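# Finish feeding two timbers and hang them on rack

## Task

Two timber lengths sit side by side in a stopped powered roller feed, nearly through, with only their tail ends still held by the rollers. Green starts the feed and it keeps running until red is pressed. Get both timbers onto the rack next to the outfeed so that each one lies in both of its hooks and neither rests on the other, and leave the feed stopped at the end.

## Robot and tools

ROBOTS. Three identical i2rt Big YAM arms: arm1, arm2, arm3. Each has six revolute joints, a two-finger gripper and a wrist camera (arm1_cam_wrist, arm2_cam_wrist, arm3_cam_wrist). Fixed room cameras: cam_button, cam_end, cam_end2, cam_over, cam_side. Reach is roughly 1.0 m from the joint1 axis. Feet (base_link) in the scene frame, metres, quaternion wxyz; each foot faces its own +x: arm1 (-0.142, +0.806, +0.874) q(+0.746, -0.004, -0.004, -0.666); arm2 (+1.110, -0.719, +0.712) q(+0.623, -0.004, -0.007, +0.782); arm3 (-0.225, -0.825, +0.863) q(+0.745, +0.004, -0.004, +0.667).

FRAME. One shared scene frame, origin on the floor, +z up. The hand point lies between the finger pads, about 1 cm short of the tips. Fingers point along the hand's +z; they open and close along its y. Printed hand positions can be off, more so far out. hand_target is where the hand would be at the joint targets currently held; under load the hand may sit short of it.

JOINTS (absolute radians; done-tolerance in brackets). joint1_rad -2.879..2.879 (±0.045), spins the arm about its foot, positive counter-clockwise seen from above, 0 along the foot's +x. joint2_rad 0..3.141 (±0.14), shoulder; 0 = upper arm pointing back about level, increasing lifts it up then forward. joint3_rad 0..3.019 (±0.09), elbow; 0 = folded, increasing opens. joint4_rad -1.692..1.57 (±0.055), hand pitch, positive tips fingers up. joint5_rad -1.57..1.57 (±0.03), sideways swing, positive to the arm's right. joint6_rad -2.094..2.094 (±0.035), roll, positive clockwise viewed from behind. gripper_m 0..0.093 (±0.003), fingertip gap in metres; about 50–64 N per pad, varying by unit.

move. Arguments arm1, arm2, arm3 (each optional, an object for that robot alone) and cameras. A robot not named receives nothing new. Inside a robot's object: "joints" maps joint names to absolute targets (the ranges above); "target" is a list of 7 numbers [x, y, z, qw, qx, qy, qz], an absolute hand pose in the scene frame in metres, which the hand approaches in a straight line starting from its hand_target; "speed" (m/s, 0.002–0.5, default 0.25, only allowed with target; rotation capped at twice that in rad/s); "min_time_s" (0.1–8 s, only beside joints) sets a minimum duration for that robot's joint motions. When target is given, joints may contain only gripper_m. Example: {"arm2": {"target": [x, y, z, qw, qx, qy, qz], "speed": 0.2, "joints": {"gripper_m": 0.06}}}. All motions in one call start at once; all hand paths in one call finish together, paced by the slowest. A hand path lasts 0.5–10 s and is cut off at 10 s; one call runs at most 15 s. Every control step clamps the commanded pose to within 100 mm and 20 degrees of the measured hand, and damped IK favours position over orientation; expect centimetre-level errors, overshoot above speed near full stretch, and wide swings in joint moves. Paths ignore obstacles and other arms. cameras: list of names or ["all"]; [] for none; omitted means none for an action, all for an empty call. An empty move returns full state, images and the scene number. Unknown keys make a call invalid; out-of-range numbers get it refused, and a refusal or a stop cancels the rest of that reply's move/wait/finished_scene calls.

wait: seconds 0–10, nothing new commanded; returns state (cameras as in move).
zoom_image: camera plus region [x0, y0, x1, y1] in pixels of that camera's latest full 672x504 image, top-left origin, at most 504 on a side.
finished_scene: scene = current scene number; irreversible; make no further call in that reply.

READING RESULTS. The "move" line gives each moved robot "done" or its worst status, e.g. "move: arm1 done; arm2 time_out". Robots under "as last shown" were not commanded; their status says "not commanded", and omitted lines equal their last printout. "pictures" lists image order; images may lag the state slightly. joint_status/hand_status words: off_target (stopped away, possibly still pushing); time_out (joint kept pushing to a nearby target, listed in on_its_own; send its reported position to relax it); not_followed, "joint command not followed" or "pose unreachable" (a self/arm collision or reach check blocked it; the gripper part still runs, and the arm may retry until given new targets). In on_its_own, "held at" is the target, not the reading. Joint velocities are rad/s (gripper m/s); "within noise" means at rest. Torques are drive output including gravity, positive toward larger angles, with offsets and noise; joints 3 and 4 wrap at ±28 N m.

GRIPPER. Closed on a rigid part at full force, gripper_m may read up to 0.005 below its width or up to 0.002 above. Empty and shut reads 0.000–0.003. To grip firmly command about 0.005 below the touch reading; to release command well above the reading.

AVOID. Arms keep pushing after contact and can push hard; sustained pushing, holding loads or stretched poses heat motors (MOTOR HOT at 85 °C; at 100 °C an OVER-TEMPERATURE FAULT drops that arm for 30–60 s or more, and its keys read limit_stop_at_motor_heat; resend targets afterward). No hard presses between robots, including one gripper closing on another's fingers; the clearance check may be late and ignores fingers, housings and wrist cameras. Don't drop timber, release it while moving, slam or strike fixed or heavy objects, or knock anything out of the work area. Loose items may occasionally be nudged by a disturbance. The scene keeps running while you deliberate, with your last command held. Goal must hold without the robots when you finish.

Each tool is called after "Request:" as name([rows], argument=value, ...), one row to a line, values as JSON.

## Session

Request:
move(arm3={"target":[-0.055,-0.135,0.88,0,1,0,0],"speed":0.25}, arm1={"target":[-0.055,0.125,0.88,0,1,0,0],"speed":0.25}, arm2={"target":[0.974,-0.374,0.92,0,0.9836,-0.18,0],"speed":0.25,"joints":{"gripper_m":0.0}}, cameras=["arm1_cam_wrist","arm2_cam_wrist","arm3_cam_wrist","cam_button","cam_end","cam_end2","cam_over"])

Scene clock: 4.13 s.
Joint torques (N m): arm1=[1.03 -20.66 13.29 -0.36 -0.09 0.05] | arm2=[-3.14 -9.52 8.53 0.32 0.01 0.02] | arm3=[-1.08 -18.02 11.7 0.23 -0.07 -0.07]
Heat: arm1: hottest joint2_rad 24 °C; arm2: hottest joint3_rad 23 °C; arm3: hottest joint3_rad 23 °C.
move: arm1 off_target; arm2 done; arm3 off_target
Joint velocities: within noise
arm1.joint_positions: joint1_rad=+0.007 joint2_rad=+2.294 joint3_rad=+1.946 joint4_rad=-1.255 joint5_rad=+0.003 joint6_rad=+1.691 gripper_m=+0.09396
arm1.joint_status: not commanded
arm1.hand: x=-0.0619 y=+0.1366 z=+0.8732 quat_wxyz=(+0.010, -1.000, +0.000, +0.003) (m; scene frame)
arm1.hand_target: x=-0.0551 y=+0.1255 z=+0.8800 quat_wxyz=(+0.000, -1.000, +0.000, +0.000) (m; scene frame)
arm1.hand_status: off_target (0.015 m and 1.2 deg from the pose sent, 0.713 m and 66.6 deg at the start)
arm2.joint_positions: joint1_rad=+0.148 joint2_rad=+1.322 joint3_rad=+1.155 joint4_rad=-1.424 joint5_rad=-0.017 joint6_rad=-0.836 gripper_m=+0.00051
arm2.joint_status: all done
arm2.hand: x=+0.9721 y=-0.3801 z=+0.9152 quat_wxyz=(+0.009, +0.984, -0.180, +0.005) (m; scene frame)
arm2.hand_target: x=+0.9740 y=-0.3741 z=+0.9201 quat_wxyz=(+0.000, +0.984, -0.180, +0.000) (m; scene frame)
arm2.hand_status: done (0.008 m and 1.1 deg from the pose sent, 0.386 m and 63.6 deg at the start)
arm3.joint_positions: joint1_rad=-0.137 joint2_rad=+2.350 joint3_rad=+2.091 joint4_rad=-1.339 joint5_rad=-0.001 joint6_rad=-1.801 gripper_m=+0.09396
arm3.joint_status: not commanded
arm3.hand: x=-0.0530 y=-0.1477 z=+0.8780 quat_wxyz=(+0.007, +1.000, -0.009, -0.003) (m; scene frame)
arm3.hand_target: x=-0.0551 y=-0.1355 z=+0.8801 quat_wxyz=(-0.001, +1.000, +0.000, +0.000) (m; scene frame)
arm3.hand_status: off_target (0.013 m and 1.3 deg from the pose sent, 0.735 m and 78.0 deg at the start)
pictures: arm1_cam_wrist, arm2_cam_wrist, arm3_cam_wrist, cam_button, cam_end, cam_end2, cam_over

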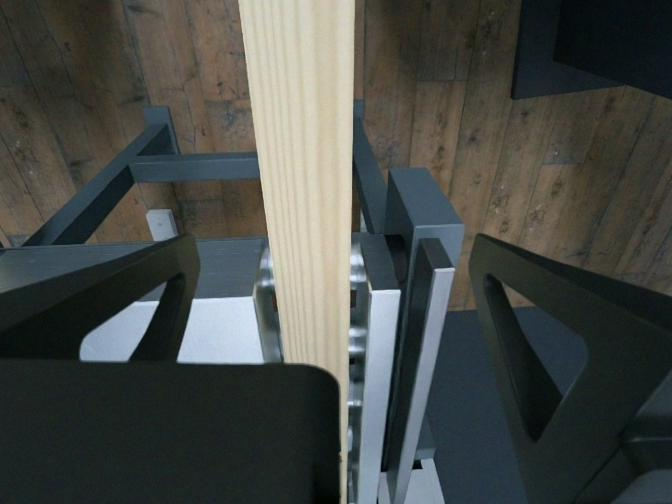

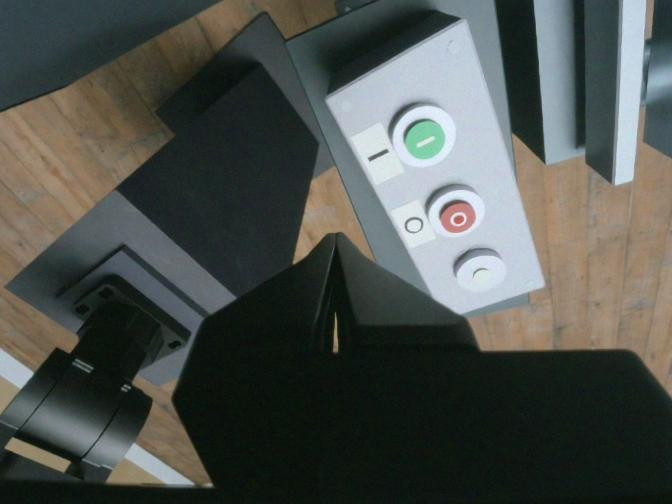

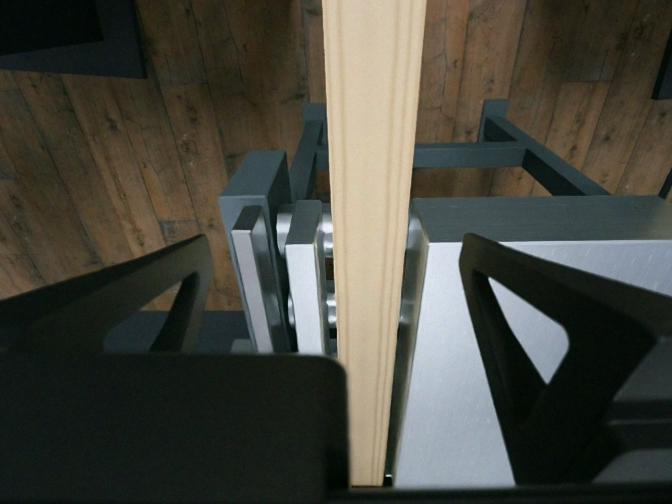

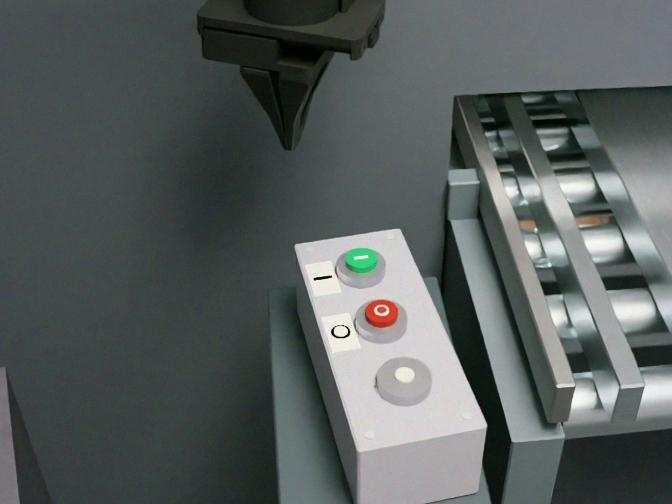

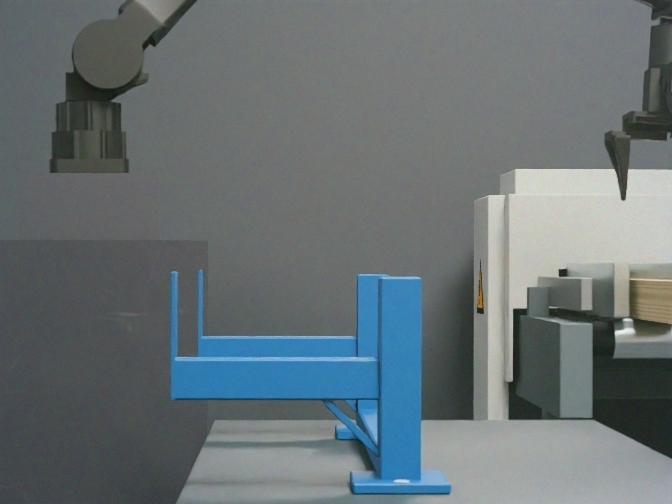

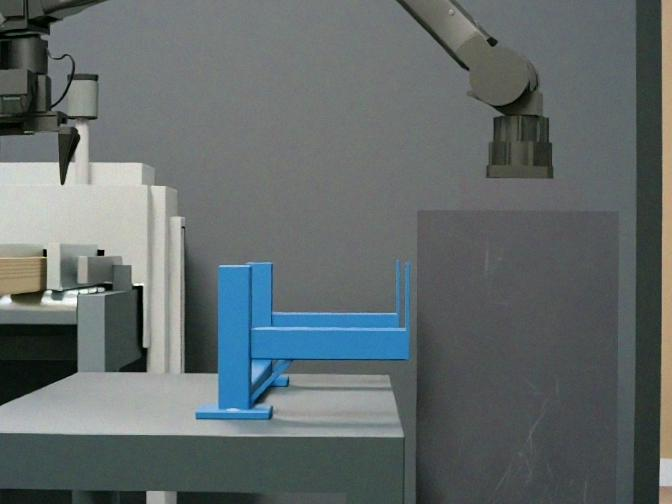

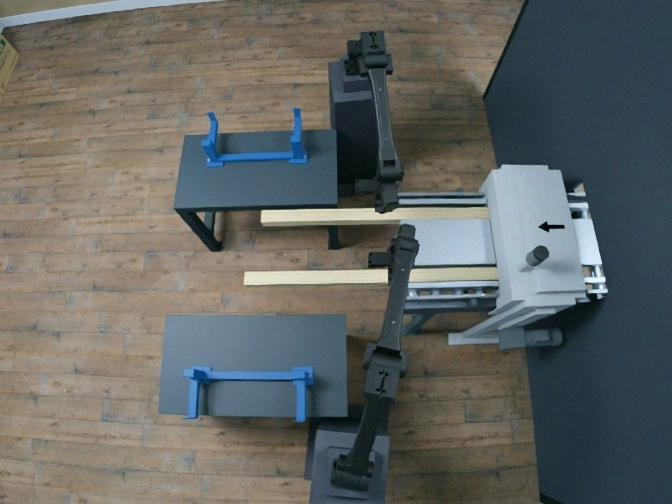

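Request:
move(arm3={"target":[-0.068,-0.124,0.722,0,1,0,0],"speed":0.2}, arm1={"target":[-0.052,0.118,0.722,0,1,0,0],"speed":0.2}, arm2={"target":[0.979,-0.332,0.85,0,0.9836,-0.18,0],"speed":0.2}, cameras=["arm1_cam_wrist","arm2_cam_wrist","arm3_cam_wrist","cam_button","cam_end","cam_end2"])

Scene clock: 42.27 s.
Joint torques (N m): arm1=[1.08 -21.95 11.33 0.5 -0.09 0.08] | arm2=[-3.25 -10.7 7.09 0.55 -0.01 0.03] | arm3=[-1.03 -20.89 10.04 0.81 -0.09 0.13]
Heat: arm1: hottest joint2_rad 28 °C; arm2: hottest joint3_rad 26 °C; arm3: hottest joint3_rad 32 °C.
move: arm1 off_target; arm2 done; arm3 off_target
Joint velocities: within noise
arm1.joint_positions: joint1_rad=+0.008 joint2_rad=+2.526 joint3_rad=+1.936 joint4_rad=-1.031 joint5_rad=+0.003 joint6_rad=+1.694 gripper_m=+0.09396
arm1.joint_status: not commanded
arm1.hand: x=-0.0609 y=+0.1342 z=+0.7152 quat_wxyz=(+0.019, -1.000, +0.001, +0.004) (m; scene frame)
arm1.hand_target: x=-0.0519 y=+0.1187 z=+0.7224 quat_wxyz=(+0.000, -1.000, +0.000, +0.000) (m; scene frame)
arm1.hand_status: off_target (0.020 m and 2.2 deg from the pose sent, 0.153 m and 1.2 deg at the start)
arm2.joint_positions: joint1_rad=+0.103 joint2_rad=+1.460 joint3_rad=+1.125 joint4_rad=-1.241 joint5_rad=-0.017 joint6_rad=-0.881 gripper_m=+0.00051
arm2.joint_status: not commanded
arm2.hand: x=+0.9749 y=-0.3352 z=+0.8537 quat_wxyz=(+0.002, +0.984, -0.180, +0.000) (m; scene frame)
arm2.hand_target: x=+0.9789 y=-0.3321 z=+0.8501 quat_wxyz=(+0.000, +0.984, -0.180, +0.000) (m; scene frame)
arm2.hand_status: done (0.006 m and 0.2 deg from the pose sent, 0.081 m and 1.1 deg at the start)
arm3.joint_positions: joint1_rad=-0.117 joint2_rad=+2.571 joint3_rad=+2.073 joint4_rad=-1.118 joint5_rad=-0.001 joint6_rad=-1.799 gripper_m=+0.09396
arm3.joint_status: not commanded
arm3.hand: x=-0.0663 y=-0.1397 z=+0.7189 quat_wxyz=(+0.016, +1.000, +0.000, -0.005) (m; scene frame)
arm3.hand_target: x=-0.0682 y=-0.1246 z=+0.7223 quat_wxyz=(+0.000, +1.000, +0.000, +0.000) (m; scene frame)
arm3.hand_status: off_target (0.016 m and 1.9 deg from the pose sent, 0.159 m and 1.3 deg at the start)
pictures: arm1_cam_wrist, arm2_cam_wrist, arm3_cam_wrist, cam_button, cam_end, cam_end2

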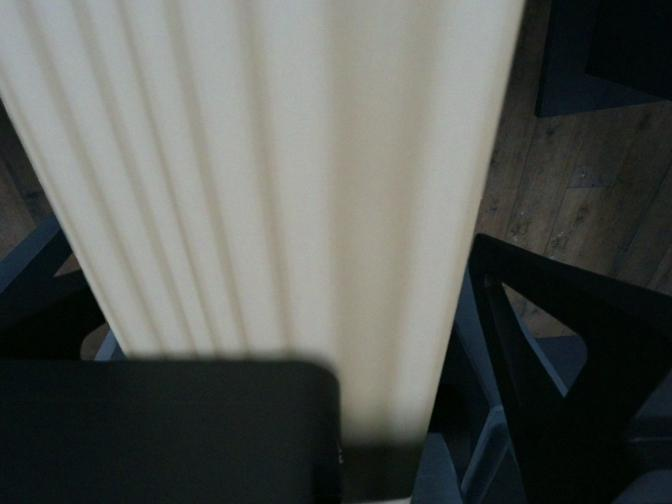

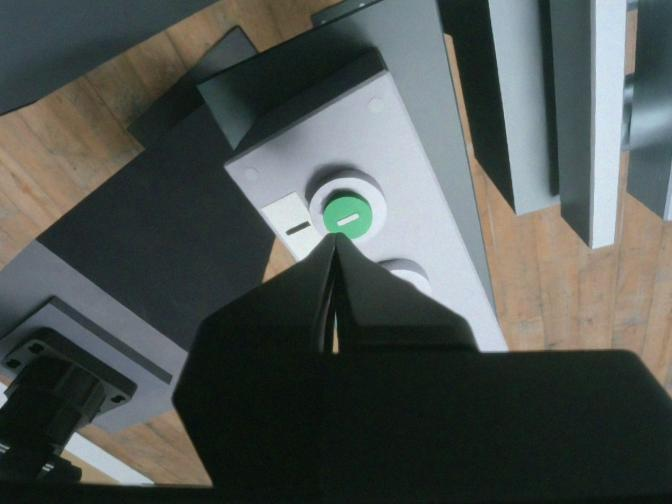

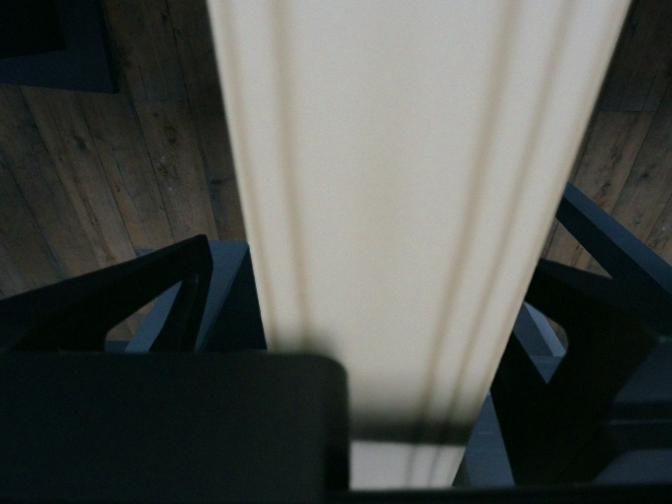

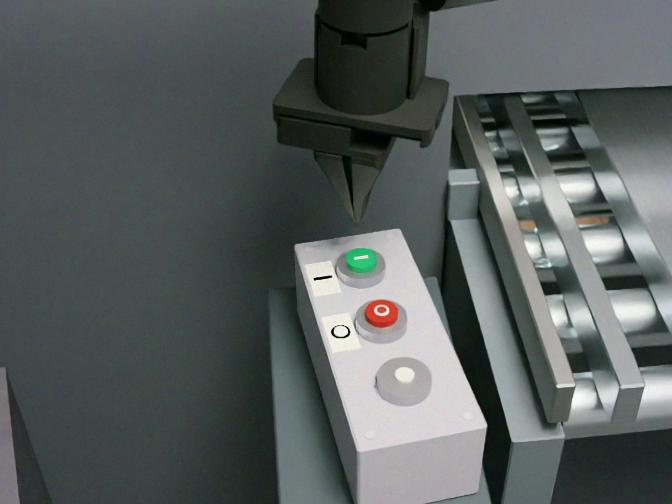

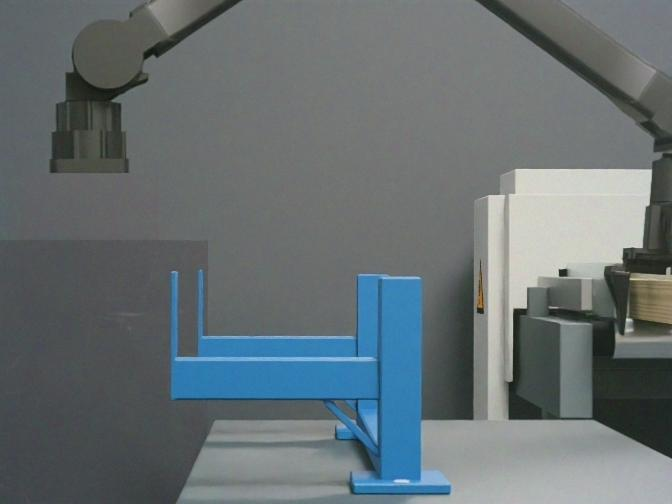

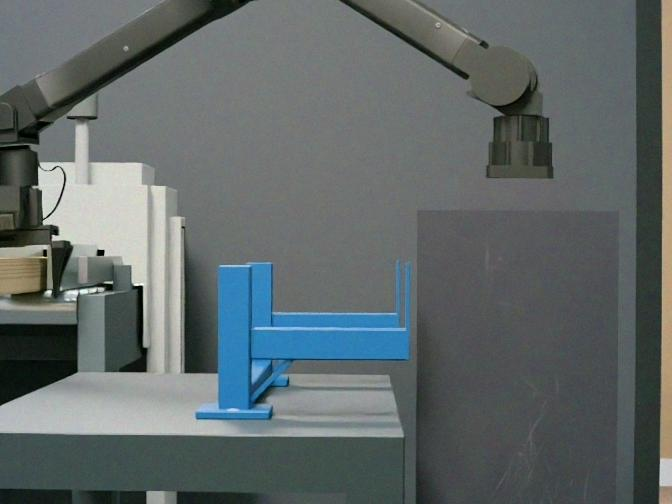

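Request:
move(arm3={"target":[-0.068,-0.112,0.738,0,1,0,0],"speed":0.15}, arm1={"target":[-0.052,0.106,0.738,0,1,0,0],"speed":0.15}, arm2={"target":[0.978,-0.328,0.845,0,0.9836,-0.18,0],"speed":0.15})

Request:
move(arm3={"joints":{"gripper_m":0.040}}, arm1={"joints":{"gripper_m":0.040}}, cameras=["arm1_cam_wrist","arm3_cam_wrist","cam_over","cam_end2"])

Scene clock: 74.43 s.
Joint torques (N m): arm1=[1.03 -21.89 12.26 -0.25 -0.07 0.05] | arm2=[-3.31 -10.58 7.21 0.55 -0.01 0.02] | arm3=[-1.03 -18.78 11.07 0.17 -0.09 0.14]
Heat: arm1: hottest joint2_rad 28 °C; arm2: hottest joint3_rad 28 °C; arm3: hottest joint3_rad 31 °C.
move: arm1 off_target; arm2 done; arm3 off_target
Joint velocities: within noise
arm1.joint_positions: joint1_rad=+0.008 joint2_rad=+2.526 joint3_rad=+1.995 joint4_rad=-1.068 joint5_rad=+0.003 joint6_rad=+1.694 gripper_m=+0.09396
arm1.joint_status: not commanded
arm1.hand: x=-0.0588 y=+0.1172 z=+0.7342 quat_wxyz=(+0.008, -1.000, +0.001, +0.002) (m; scene frame)
arm1.hand_target: x=-0.0519 y=+0.1065 z=+0.7381 quat_wxyz=(+0.000, -1.000, +0.000, +0.000) (m; scene frame)
arm1.hand_status: off_target (0.014 m and 1.0 deg from the pose sent, 0.037 m and 2.2 deg at the start)
arm2.joint_positions: joint1_rad=+0.103 joint2_rad=+1.471 joint3_rad=+1.125 joint4_rad=-1.228 joint5_rad=-0.017 joint6_rad=-0.882 gripper_m=+0.00051
arm2.joint_status: not commanded
arm2.hand: x=+0.9739 y=-0.3320 z=+0.8491 quat_wxyz=(+0.001, +0.984, -0.179, +0.000) (m; scene frame)
arm2.hand_target: x=+0.9779 y=-0.3281 z=+0.8450 quat_wxyz=(+0.000, +0.984, -0.180, +0.000) (m; scene frame)
arm2.hand_status: done (0.007 m and 0.2 deg from the pose sent, 0.012 m and 0.2 deg at the start)
arm3.joint_positions: joint1_rad=-0.114 joint2_rad=+2.571 joint3_rad=+2.137 joint4_rad=-1.158 joint5_rad=-0.001 joint6_rad=-1.796 gripper_m=+0.09396
arm3.joint_status: not commanded
arm3.hand: x=-0.0644 y=-0.1231 z=+0.7408 quat_wxyz=(+0.004, +1.000, +0.000, -0.002) (m; scene frame)
arm3.hand_target: x=-0.0681 y=-0.1126 z=+0.7381 quat_wxyz=(-0.001, +1.000, +0.000, +0.000) (m; scene frame)
arm3.hand_status: off_target (0.012 m and 0.5 deg from the pose sent, 0.034 m and 1.9 deg at the start)
pictures: none

Scene clock: 75.17 s.
Joint torques (N m): arm1=[1.14 -21.83 12.19 0.34 -0.16 0.19] | arm2=[-3.31 -10.58 7.21 0.57 -0.01 0.02] | arm3=[-1.03 -18.73 11.03 0.61 -0.18 0.15]
Heat: arm1: hottest joint2_rad 28 °C; arm2: hottest joint3_rad 28 °C; arm3: hottest joint3_rad 32 °C.
move: arm1 off_target; arm3 off_target
Joint velocities: within noise
arm1.joint_positions: joint1_rad=+0.008 joint2_rad=+2.526 joint3_rad=+1.995 joint4_rad=-1.082 joint5_rad=+0.005 joint6_rad=+1.679 gripper_m=+0.04986
arm1.joint_status: gripper_m off_target (ended at +0.04989, target +0.04000)
arm1.hand: x=-0.0596 y=+0.1206 z=+0.7343 quat_wxyz=(+0.015, -1.000, -0.006, +0.004) (m; scene frame)
arm1.hand_target: x=-0.0519 y=+0.1065 z=+0.7381 quat_wxyz=(+0.000, -1.000, +0.000, +0.000) (m; scene frame)
arm1.hand_status: not commanded
arm2: as last shown
arm3.joint_positions: joint1_rad=-0.114 joint2_rad=+2.571 joint3_rad=+2.137 joint4_rad=-1.171 joint5_rad=+0.002 joint6_rad=-1.798 gripper_m=+0.05087
arm3.joint_status: gripper_m off_target (ended at +0.05091, target +0.04000)
arm3.hand: x=-0.0647 y=-0.1264 z=+0.7406 quat_wxyz=(+0.011, +1.000, +0.001, -0.003) (m; scene frame)
arm3.hand_target: x=-0.0681 y=-0.1126 z=+0.7382 quat_wxyz=(-0.001, +1.000, +0.000, +0.000) (m; scene frame)
arm3.hand_status: not commanded
pictures: arm1_cam_wrist, arm3_cam_wrist, cam_end2, cam_over

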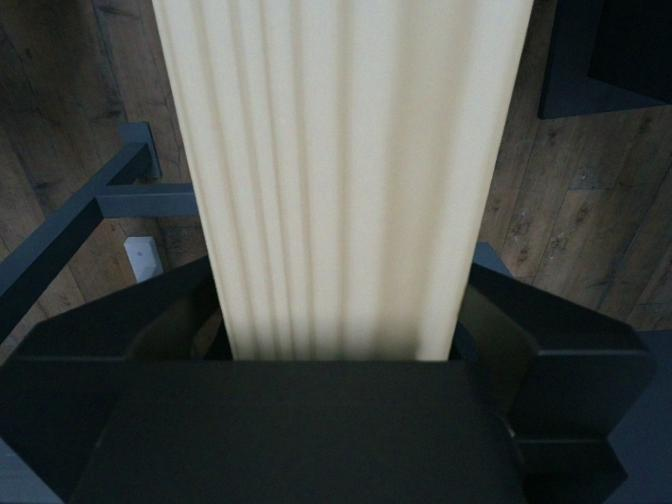

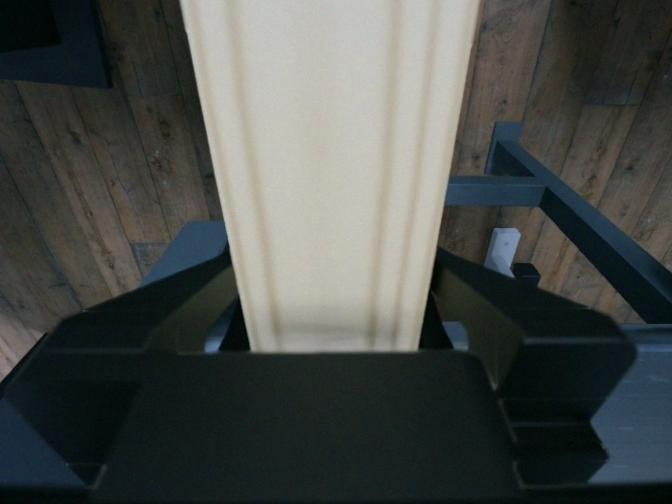

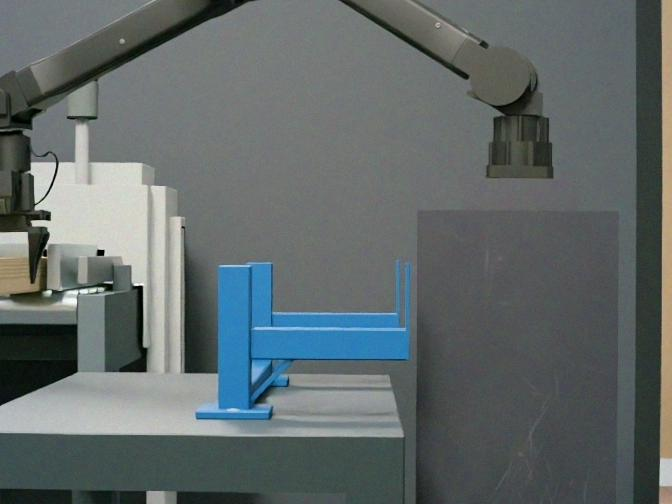

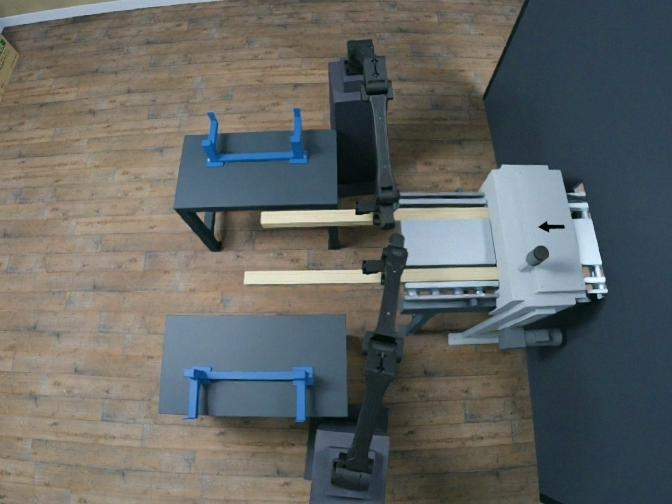

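Request:
move(arm2={"target":[0.978,-0.328,0.80,0,0.9836,-0.18,0],"speed":0.15}, cameras=["cam_over"])

Request:
move(arm2={"target":[1.0,-0.330,0.87,0,0.9836,-0.18,0],"speed":0.25}, arm3={"target":[-0.15,-0.115,0.765,0,1,0,0],"speed":0.15}, arm1={"target":[-0.14,0.11,0.765,0,1,0,0],"speed":0.15}, cameras=["cam_over"])

Request:
move(arm2={"target":[1.029,-0.319,0.845,0,0.9836,-0.18,0],"speed":0.25})

Request:
move(arm2={"target":[1.029,-0.319,0.80,0,0.9836,-0.18,0],"speed":0.15}, cameras=["cam_over","cam_button","cam_end","cam_end2","cam_side"])

Scene clock: 100.30 s.
Joint torques (N m): arm1=[5.07 -22.36 12.11 0.31 -0.44 0.64] | arm2=[-3.14 -9.41 5.65 1.13 -0.03 0.05] | arm3=[-4.6 -19.43 10.92 0.7 0.11 -0.34]
Heat: arm1: hottest joint3_rad 30 °C; arm2: hottest joint3_rad 28 °C; arm3: hottest joint3_rad 36 °C.
move: arm2 off_target
Joint velocities: within noise
arm1.joint_positions: joint1_rad=-0.036 joint2_rad=+2.535 joint3_rad=+1.995 joint4_rad=-1.084 joint5_rad=+0.012 joint6_rad=+1.630 gripper_m=+0.04946
arm1.joint_status: not commanded
arm1.hand: x=-0.0912 y=+0.1203 z=+0.7283 quat_wxyz=(+0.020, -1.000, -0.009, +0.008) (m; scene frame)
arm1.hand_target: x=-0.0521 y=+0.1065 z=+0.7381 quat_wxyz=(+0.000, -1.000, +0.000, +0.000) (m; scene frame)
arm1.hand_status: not commanded
arm2.joint_positions: joint1_rad=+0.103 joint2_rad=+1.502 joint3_rad=+1.070 joint4_rad=-1.122 joint5_rad=-0.016 joint6_rad=-0.882 gripper_m=+0.00051
arm2.joint_status: not commanded
arm2.hand: x=+0.9730 y=-0.3278 z=+0.8177 quat_wxyz=(-0.008, +0.984, -0.179, -0.005) (m; scene frame)
arm2.hand_target: x=+0.9781 y=-0.3287 z=+0.8005 quat_wxyz=(+0.000, +0.984, -0.180, +0.000) (m; scene frame)
arm2.hand_status: off_target (0.018 m and 1.1 deg from the pose sent, 0.049 m and 0.2 deg at the start)
arm3.joint_positions: joint1_rad=-0.071 joint2_rad=+2.580 joint3_rad=+2.138 joint4_rad=-1.173 joint5_rad=-0.007 joint6_rad=-1.749 gripper_m=+0.05087
arm3.joint_status: not commanded
arm3.hand: x=-0.0964 y=-0.1221 z=+0.7352 quat_wxyz=(+0.015, +1.000, -0.002, -0.007) (m; scene frame)
arm3.hand_target: x=-0.0680 y=-0.1126 z=+0.7382 quat_wxyz=(-0.001, +1.000, +0.000, +0.000) (m; scene frame)
arm3.hand_status: not commanded
pictures: cam_over

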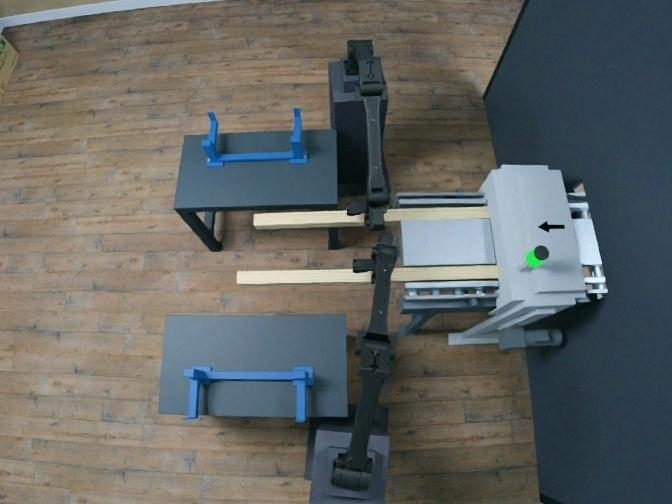

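Scene clock: 102.27 s.
Joint torques (N m): arm1=[1.26 -27.22 10.61 -0.32 0.23 -0.04] | arm2=[-3.31 -11.46 11.26 -0.35 -0.05 0.02] | arm3=[-2.37 -26.58 9.43 0.05 -0.49 0.08]
Heat: arm1: hottest joint3_rad 30 °C; arm2: hottest joint3_rad 28 °C; arm3: hottest joint3_rad 36 °C.
move: arm1 off_target; arm2 off_target; arm3 off_target
Joint velocities: within noise
arm1.joint_positions: joint1_rad=-0.118 joint2_rad=+2.533 joint3_rad=+1.945 joint4_rad=-1.078 joint5_rad=-0.004 joint6_rad=+1.579 gripper_m=+0.04895
arm1.joint_status: not commanded
arm1.hand: x=-0.1444 y=+0.1391 z=+0.7140 quat_wxyz=(+0.042, -0.999, +0.007, -0.003) (m; scene frame)
arm1.hand_target: x=-0.1398 y=+0.1119 z=+0.7646 quat_wxyz=(+0.000, -1.000, +0.000, +0.000) (m; scene frame)
arm1.hand_status: off_target (0.059 m and 4.9 deg from the pose sent, 0.062 m and 2.7 deg at the start)
arm2.joint_positions: joint1_rad=+0.053 joint2_rad=+1.445 joint3_rad=+1.089 joint4_rad=-1.271 joint5_rad=-0.015 joint6_rad=-0.932 gripper_m=+0.00051
arm2.joint_status: not commanded
arm2.hand: x=+1.0008 y=-0.3493 z=+0.8466 quat_wxyz=(+0.025, +0.983, -0.180, +0.012) (m; scene frame)
arm2.hand_target: x=+1.0003 y=-0.3312 z=+0.8701 quat_wxyz=(+0.000, +0.984, -0.180, +0.000) (m; scene frame)
arm2.hand_status: off_target (0.030 m and 3.1 deg from the pose sent, 0.059 m and 1.1 deg at the start)
arm3.joint_positions: joint1_rad=+0.013 joint2_rad=+2.588 joint3_rad=+2.035 joint4_rad=-1.140 joint5_rad=+0.010 joint6_rad=-1.680 gripper_m=+0.05076
arm3.joint_status: not commanded
arm3.hand: x=-0.1568 y=-0.1520 z=+0.6957 quat_wxyz=(+0.055, +0.998, +0.006, -0.001) (m; scene frame)
arm3.hand_target: x=-0.1502 y=-0.1181 z=+0.7644 quat_wxyz=(+0.000, +1.000, +0.000, +0.000) (m; scene frame)
arm3.hand_status: off_target (0.079 m and 6.4 deg from the pose sent, 0.062 m and 1.9 deg at the start)
pictures: cam_over

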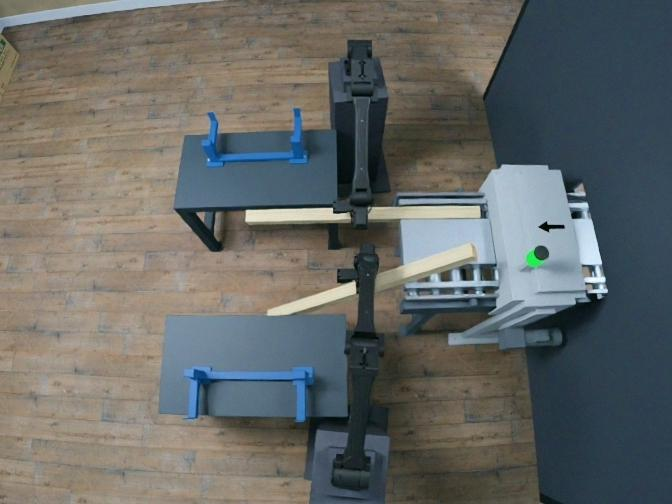

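Scene clock: 103.47 s.
Joint torques (N m): arm1=[1.14 -27.22 10.62 -0.38 0.23 -0.03] | arm2=[-3.02 -10.34 8.84 0.5 -0.11 0.01] | arm3=[-2.32 -26.52 9.42 0.05 -0.5 0.07]
Heat: arm1: hottest joint2_rad 30 °C; arm2: hottest joint3_rad 28 °C; arm3: hottest joint3_rad 36 °C.
move: arm2 off_target
Joint velocities: within noise
arm1, arm3: as last shown
arm2.joint_positions: joint1_rad=-0.027 joint2_rad=+1.463 joint3_rad=+1.089 joint4_rad=-1.227 joint5_rad=-0.014 joint6_rad=-1.007 gripper_m=+0.00051
arm2.joint_status: not commanded
arm2.hand: x=+1.0287 y=-0.3311 z=+0.8403 quat_wxyz=(+0.012, +0.983, -0.182, +0.005) (m; scene frame)
arm2.hand_target: x=+1.0291 y=-0.3193 z=+0.8451 quat_wxyz=(+0.000, +0.984, -0.180, +0.000) (m; scene frame)
arm2.hand_status: off_target (0.013 m and 1.6 deg from the pose sent, 0.041 m and 3.1 deg at the start)
pictures: none

Scene clock: 104.53 s.
Joint torques (N m): arm1=[1.32 -27.11 10.65 -0.36 0.22 -0.04] | arm2=[-2.84 -9.23 5.61 1.13 -0.11 0.04] | arm3=[-2.37 -26.52 9.42 0.06 -0.49 0.07]
Heat: arm1: hottest joint2_rad 31 °C; arm2: hottest joint3_rad 28 °C; arm3: hottest joint3_rad 36 °C.
move: arm2 off_target
Joint velocities: within noise
arm1, arm3: as last shown
arm2.joint_positions: joint1_rad=-0.027 joint2_rad=+1.493 joint3_rad=+1.058 joint4_rad=-1.120 joint5_rad=-0.014 joint6_rad=-1.007 gripper_m=+0.00051
arm2.joint_status: not commanded
arm2.hand: x=+1.0262 y=-0.3175 z=+0.8178 quat_wxyz=(-0.009, +0.983, -0.182, -0.003) (m; scene frame)
arm2.hand_target: x=+1.0290 y=-0.3196 z=+0.8006 quat_wxyz=(+0.000, +0.984, -0.180, +0.000) (m; scene frame)
arm2.hand_status: off_target (0.018 m and 1.1 deg from the pose sent, 0.042 m and 1.5 deg at the start)
pictures: cam_button, cam_end, cam_end2, cam_over, cam_side

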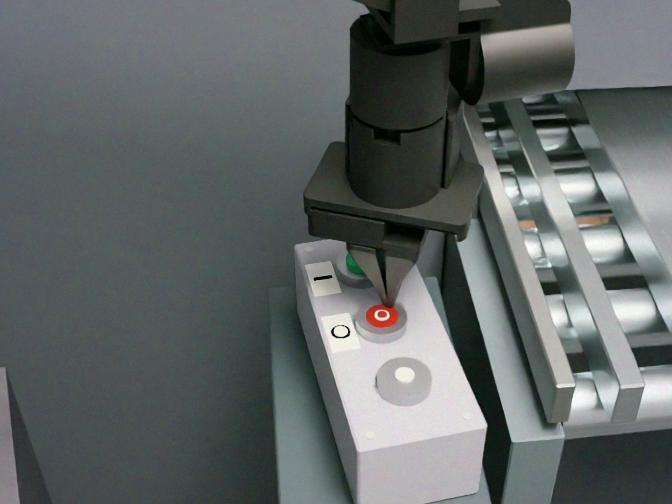

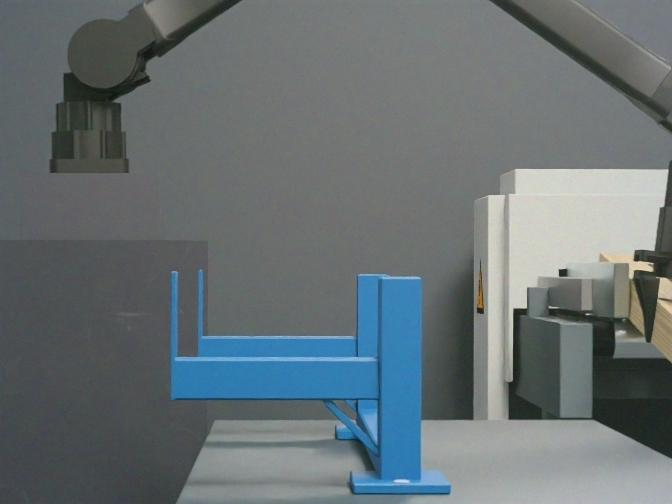

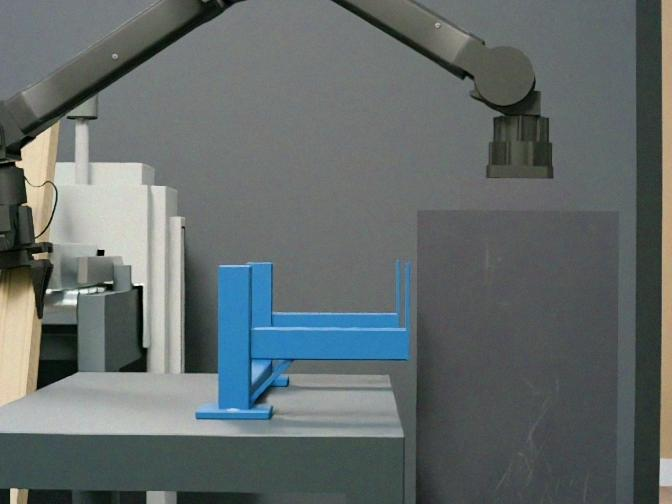

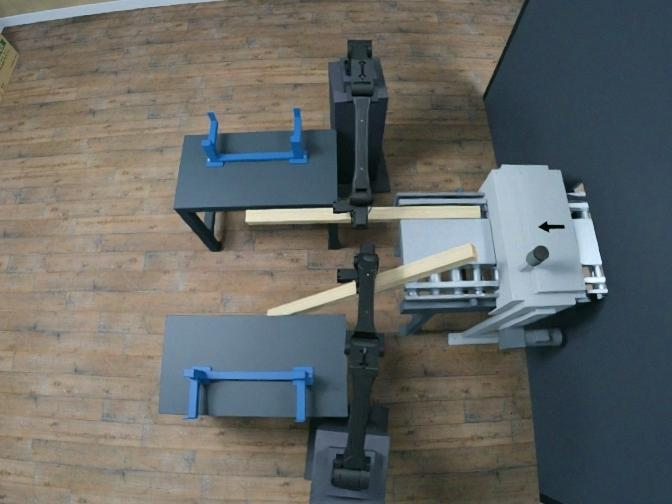

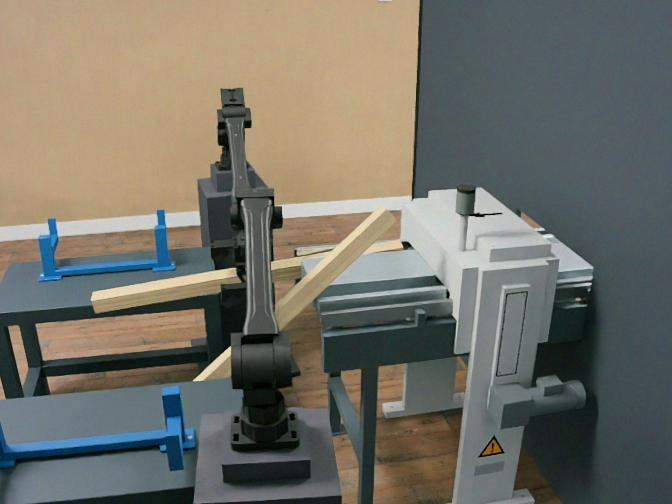

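Request:
zoom_image(camera="cam_over", region=[220, 230, 500, 350])

Request:
zoom_image(camera="cam_side", region=[80, 180, 440, 460])

Request:
zoom_image(camera="cam_end2", region=[0, 104, 300, 504])

Scaled by 1.800 from the camera's 672x504 image, which has a finer 960x720 frame.

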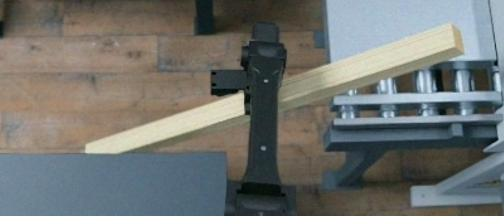

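Scaled by 1.400 from the camera's 672x504 image, which has a finer 960x720 frame.

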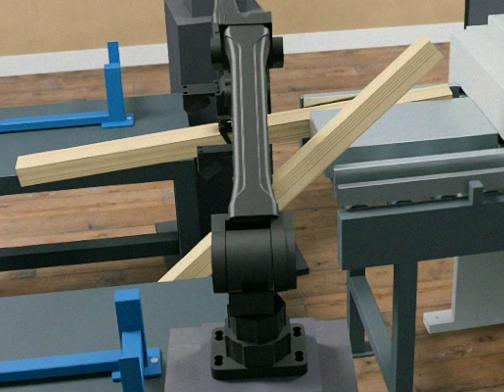

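Scaled by 1.260 from the camera's 672x504 image, which has a finer 960x720 frame.

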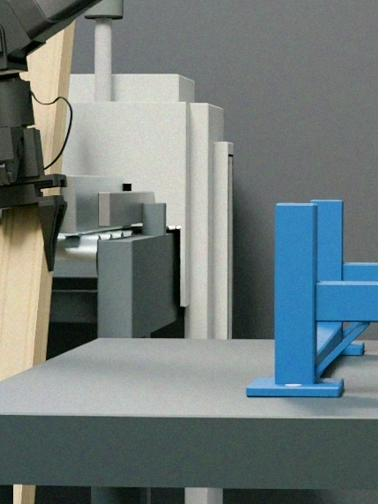

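Request:
move(arm3={"target":[-0.15,-0.04,0.78,-0.03,1,0,0],"speed":0.12}, arm1={"target":[-0.24,0.16,0.83,0.03,1,0,0],"speed":0.12}, arm2={"target":[1.029,-0.35,0.90,0,0.9836,-0.18,0],"speed":0.25}, cameras=["cam_over","cam_side"])

Request:
move(arm3={"target":[-0.16,-0.06,0.95,-0.03,1,0,0],"speed":0.15}, arm1={"target":[-0.26,0.19,0.90,0.03,1,0,0],"speed":0.12}, cameras=["cam_over","cam_side","cam_end","cam_end2"])

Scene clock: 149.10 s.
Joint torques (N m): arm1=[-4.72 -27.87 6.43 -2.19 0.46 -0.88] | arm2=[-1.9 -10.34 11.63 -0.35 -0.12 0.15] | arm3=[-1.79 -25.93 13.74 0.23 -0.58 -0.04]
Heat: arm1: hottest joint2_rad 41 °C; arm2: hottest joint3_rad 28 °C; arm3: hottest joint3_rad 35 °C.
move: arm1 off_target; arm2 off_target; arm3 off_target
Joint velocities: within noise
arm1.joint_positions: joint1_rad=-0.207 joint2_rad=+2.334 joint3_rad=+1.743 joint4_rad=-0.945 joint5_rad=-0.015 joint6_rad=+1.522 gripper_m=+0.04883
arm1.joint_status: not commanded
arm1.hand: x=-0.2015 y=+0.1493 z=+0.7783 quat_wxyz=(-0.024, -0.999, +0.023, -0.007) (m; scene frame)
arm1.hand_target: x=-0.2384 y=+0.1591 z=+0.8258 quat_wxyz=(-0.030, -1.000, +0.002, +0.001) (m; scene frame)
arm1.hand_status: off_target (0.065 m and 2.8 deg from the pose sent, 0.152 m and 8.3 deg at the start)
arm2.joint_positions: joint1_rad=-0.027 joint2_rad=+1.358 joint3_rad=+1.079 joint4_rad=-1.352 joint5_rad=-0.014 joint6_rad=-1.007 gripper_m=+0.00051
arm2.joint_status: not commanded
arm2.hand: x=+1.0352 y=-0.3666 z=+0.8754 quat_wxyz=(+0.026, +0.983, -0.182, +0.011) (m; scene frame)
arm2.hand_target: x=+1.0292 y=-0.3512 z=+0.9000 quat_wxyz=(+0.000, +0.984, -0.180, +0.000) (m; scene frame)
arm2.hand_status: off_target (0.030 m and 3.3 deg from the pose sent, 0.088 m and 1.1 deg at the start)
arm3.joint_positions: joint1_rad=+0.013 joint2_rad=+2.693 joint3_rad=+2.185 joint4_rad=-1.170 joint5_rad=+0.007 joint6_rad=-1.661 gripper_m=+0.05076
arm3.joint_status: not commanded
arm3.hand: x=-0.1548 y=-0.1263 z=+0.6724 quat_wxyz=(+0.047, +0.999, -0.003, -0.001) (m; scene frame)
arm3.hand_target: x=-0.1519 y=-0.0716 z=+0.7532 quat_wxyz=(-0.031, +1.000, +0.000, +0.000) (m; scene frame)
arm3.hand_status: off_target (0.138 m and 8.9 deg from the pose sent, 0.140 m and 9.8 deg at the start; pose on its path clipped on 44 of 57 steps)
pictures: cam_over, cam_side

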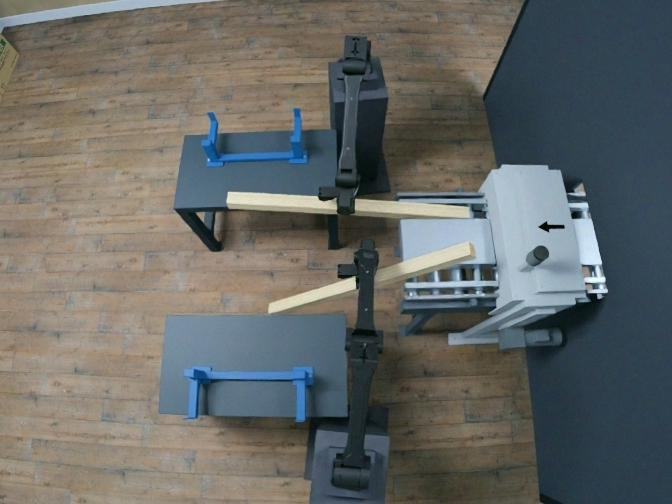

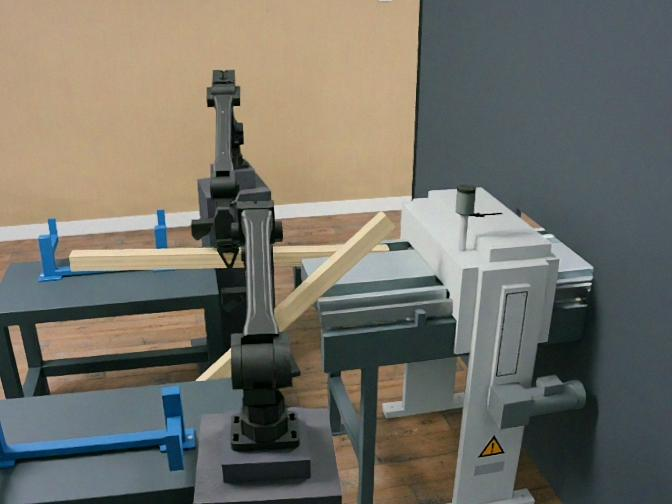

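Scene clock: 152.10 s.
Joint torques (N m): arm1=[-5.3 -27.63 6.86 -4.72 0.63 -0.89] | arm2=[-1.96 -10.34 11.63 -0.35 -0.12 0.15] | arm3=[-1.9 -27.46 9.98 -0.23 -0.41 0.07]
Heat: arm1: hottest joint2_rad 40 °C; arm2: hottest joint3_rad 28 °C; arm3: hottest joint3_rad 35 °C.
move: arm1 off_target; arm3 off_target
Joint velocities: within noise
arm1.joint_positions: joint1_rad=-0.237 joint2_rad=+2.199 joint3_rad=+1.687 joint4_rad=-0.969 joint5_rad=-0.026 joint6_rad=+1.486 gripper_m=+0.04882
arm1.joint_status: not commanded
arm1.hand: x=-0.2184 y=+0.1561 z=+0.8442 quat_wxyz=(-0.052, -0.998, +0.019, -0.009) (m; scene frame)
arm1.hand_target: x=-0.2569 y=+0.1864 z=+0.8941 quat_wxyz=(-0.032, -0.999, +0.002, -0.001) (m; scene frame)
arm1.hand_status: off_target (0.077 m and 3.5 deg from the pose sent, 0.141 m and 2.8 deg at the start)
arm2: as last shown
arm3.joint_positions: joint1_rad=+0.026 joint2_rad=+2.450 joint3_rad=+1.809 joint4_rad=-1.021 joint5_rad=+0.002 joint6_rad=-1.661 gripper_m=+0.05076
arm3.joint_status: not commanded
arm3.hand: x=-0.1700 y=-0.1850 z=+0.7150 quat_wxyz=(+0.039, +0.999, +0.003, -0.003) (m; scene frame)
arm3.hand_target: x=-0.1666 y=-0.1431 z=+0.8015 quat_wxyz=(-0.030, +1.000, +0.000, +0.000) (m; scene frame)
arm3.hand_status: off_target (0.266 m and 7.9 deg from the pose sent, 0.286 m and 8.9 deg at the start; pose on its path clipped on 89 of 90 steps)
pictures: cam_end, cam_end2, cam_over, cam_side

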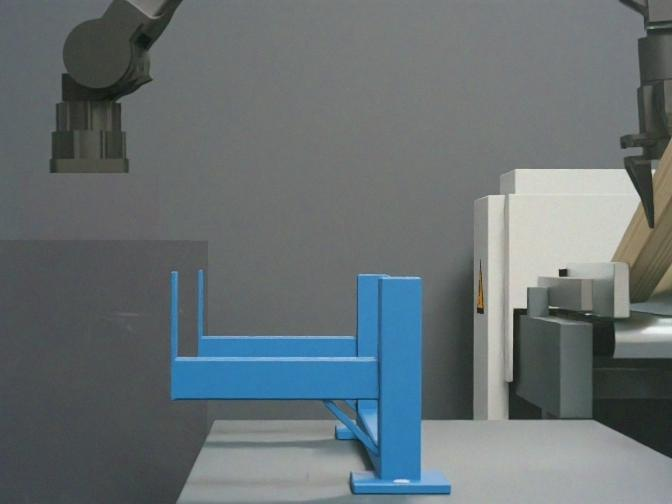

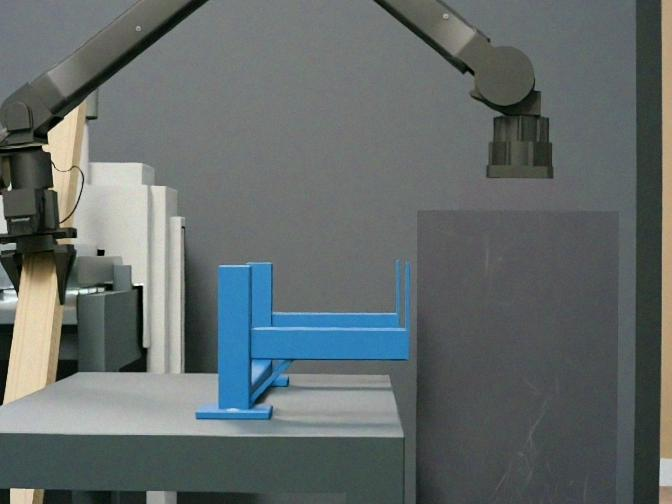

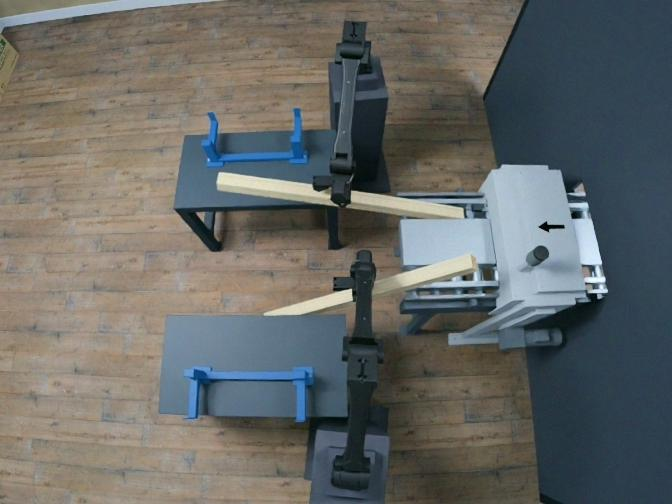

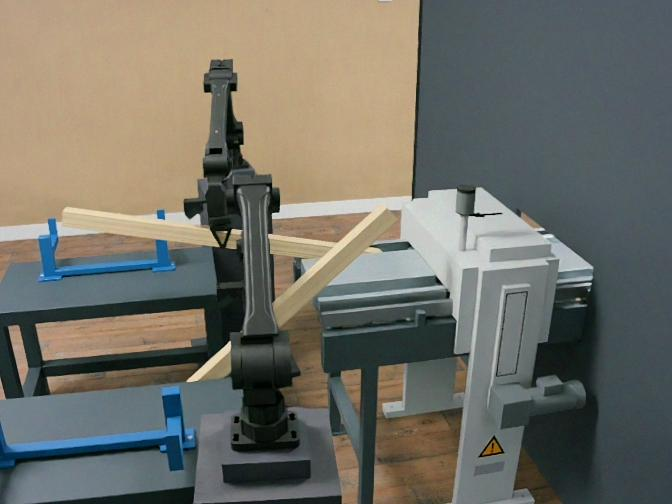

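Request:
move(arm3={"joints":{"joint1_rad":0.02,"joint2_rad":2.529,"joint3_rad":2.219,"joint4_rad":-1.26,"joint5_rad":0.0,"joint6_rad":-1.66},"min_time_s":1.5}, arm1={"target":[-0.40,0.20,0.91,0.03,1,0,0],"speed":0.12}, cameras=["cam_over","cam_side","cam_end2"])

Scene clock: 213.23 s.
Joint torques (N m): arm1=[2.2 -24.35 14.69 -1.69 0.27 -1.43] | arm2=[-1.9 -10.29 11.62 -0.35 -0.12 0.15] | arm3=[-2.32 -25.47 14.64 -0.61 -0.4 -0.01]
Heat: arm1: hottest joint2_rad 35 °C; arm2: hottest joint3_rad 35 °C; arm3: hottest joint2_rad 38 °C.
move: arm1 off_target; arm3 time_out
Joint velocities: within noise
arm1.joint_positions: joint1_rad=-0.535 joint2_rad=+2.205 joint3_rad=+1.728 joint4_rad=-1.120 joint5_rad=-0.017 joint6_rad=+1.335 gripper_m=+0.04882
arm1.joint_status: not commanded
arm1.hand: x=-0.3992 y=+0.2271 z=+0.8521 quat_wxyz=(+0.004, -0.996, +0.093, -0.014) (m; scene frame)
arm1.hand_target: x=-0.3988 y=+0.2026 z=+0.9094 quat_wxyz=(-0.032, -0.999, +0.005, +0.005) (m; scene frame)
arm1.hand_status: off_target (0.064 m and 11.5 deg from the pose sent, 0.198 m and 3.5 deg at the start; pose on its path clipped on 36 of 104 steps)
arm2: as last shown
arm3.joint_positions: joint1_rad=+0.026 joint2_rad=+2.597 joint3_rad=+2.118 joint4_rad=-1.234 joint5_rad=+0.006 joint6_rad=-1.656 gripper_m=+0.05076
arm3.joint_status: joint3_rad time_out (moved +0.309 of +0.410); the others done
arm3.on_its_own: joint3_rad reads +2.118 and still pushes toward +2.219 since a time_out
arm3.hand: x=-0.1655 y=-0.1411 z=+0.7183 quat_wxyz=(+0.065, +0.998, +0.001, -0.003) (m; scene frame)
arm3.hand_target: x=-0.1578 y=-0.0925 z=+0.8001 quat_wxyz=(-0.007, +1.000, -0.001, +0.000) (m; scene frame)
arm3.hand_status: not commanded
pictures: cam_end2, cam_over, cam_side

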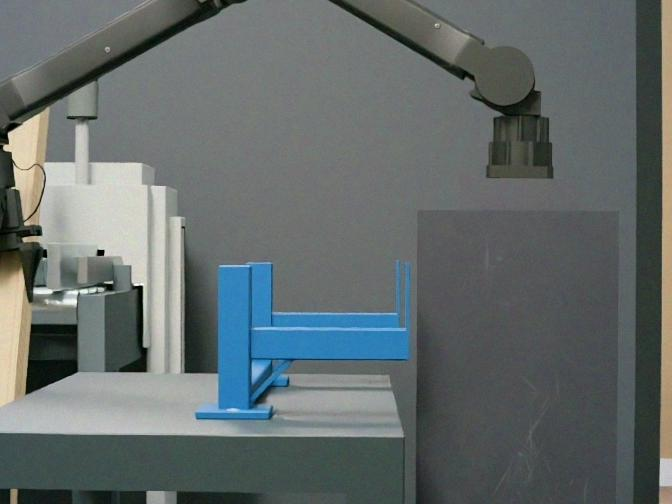

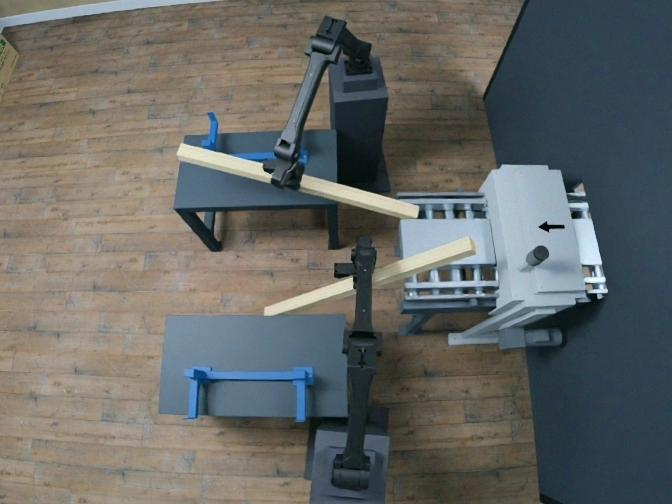

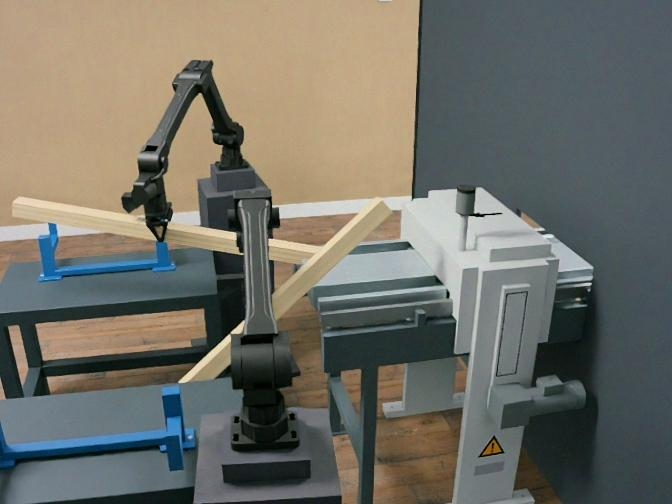

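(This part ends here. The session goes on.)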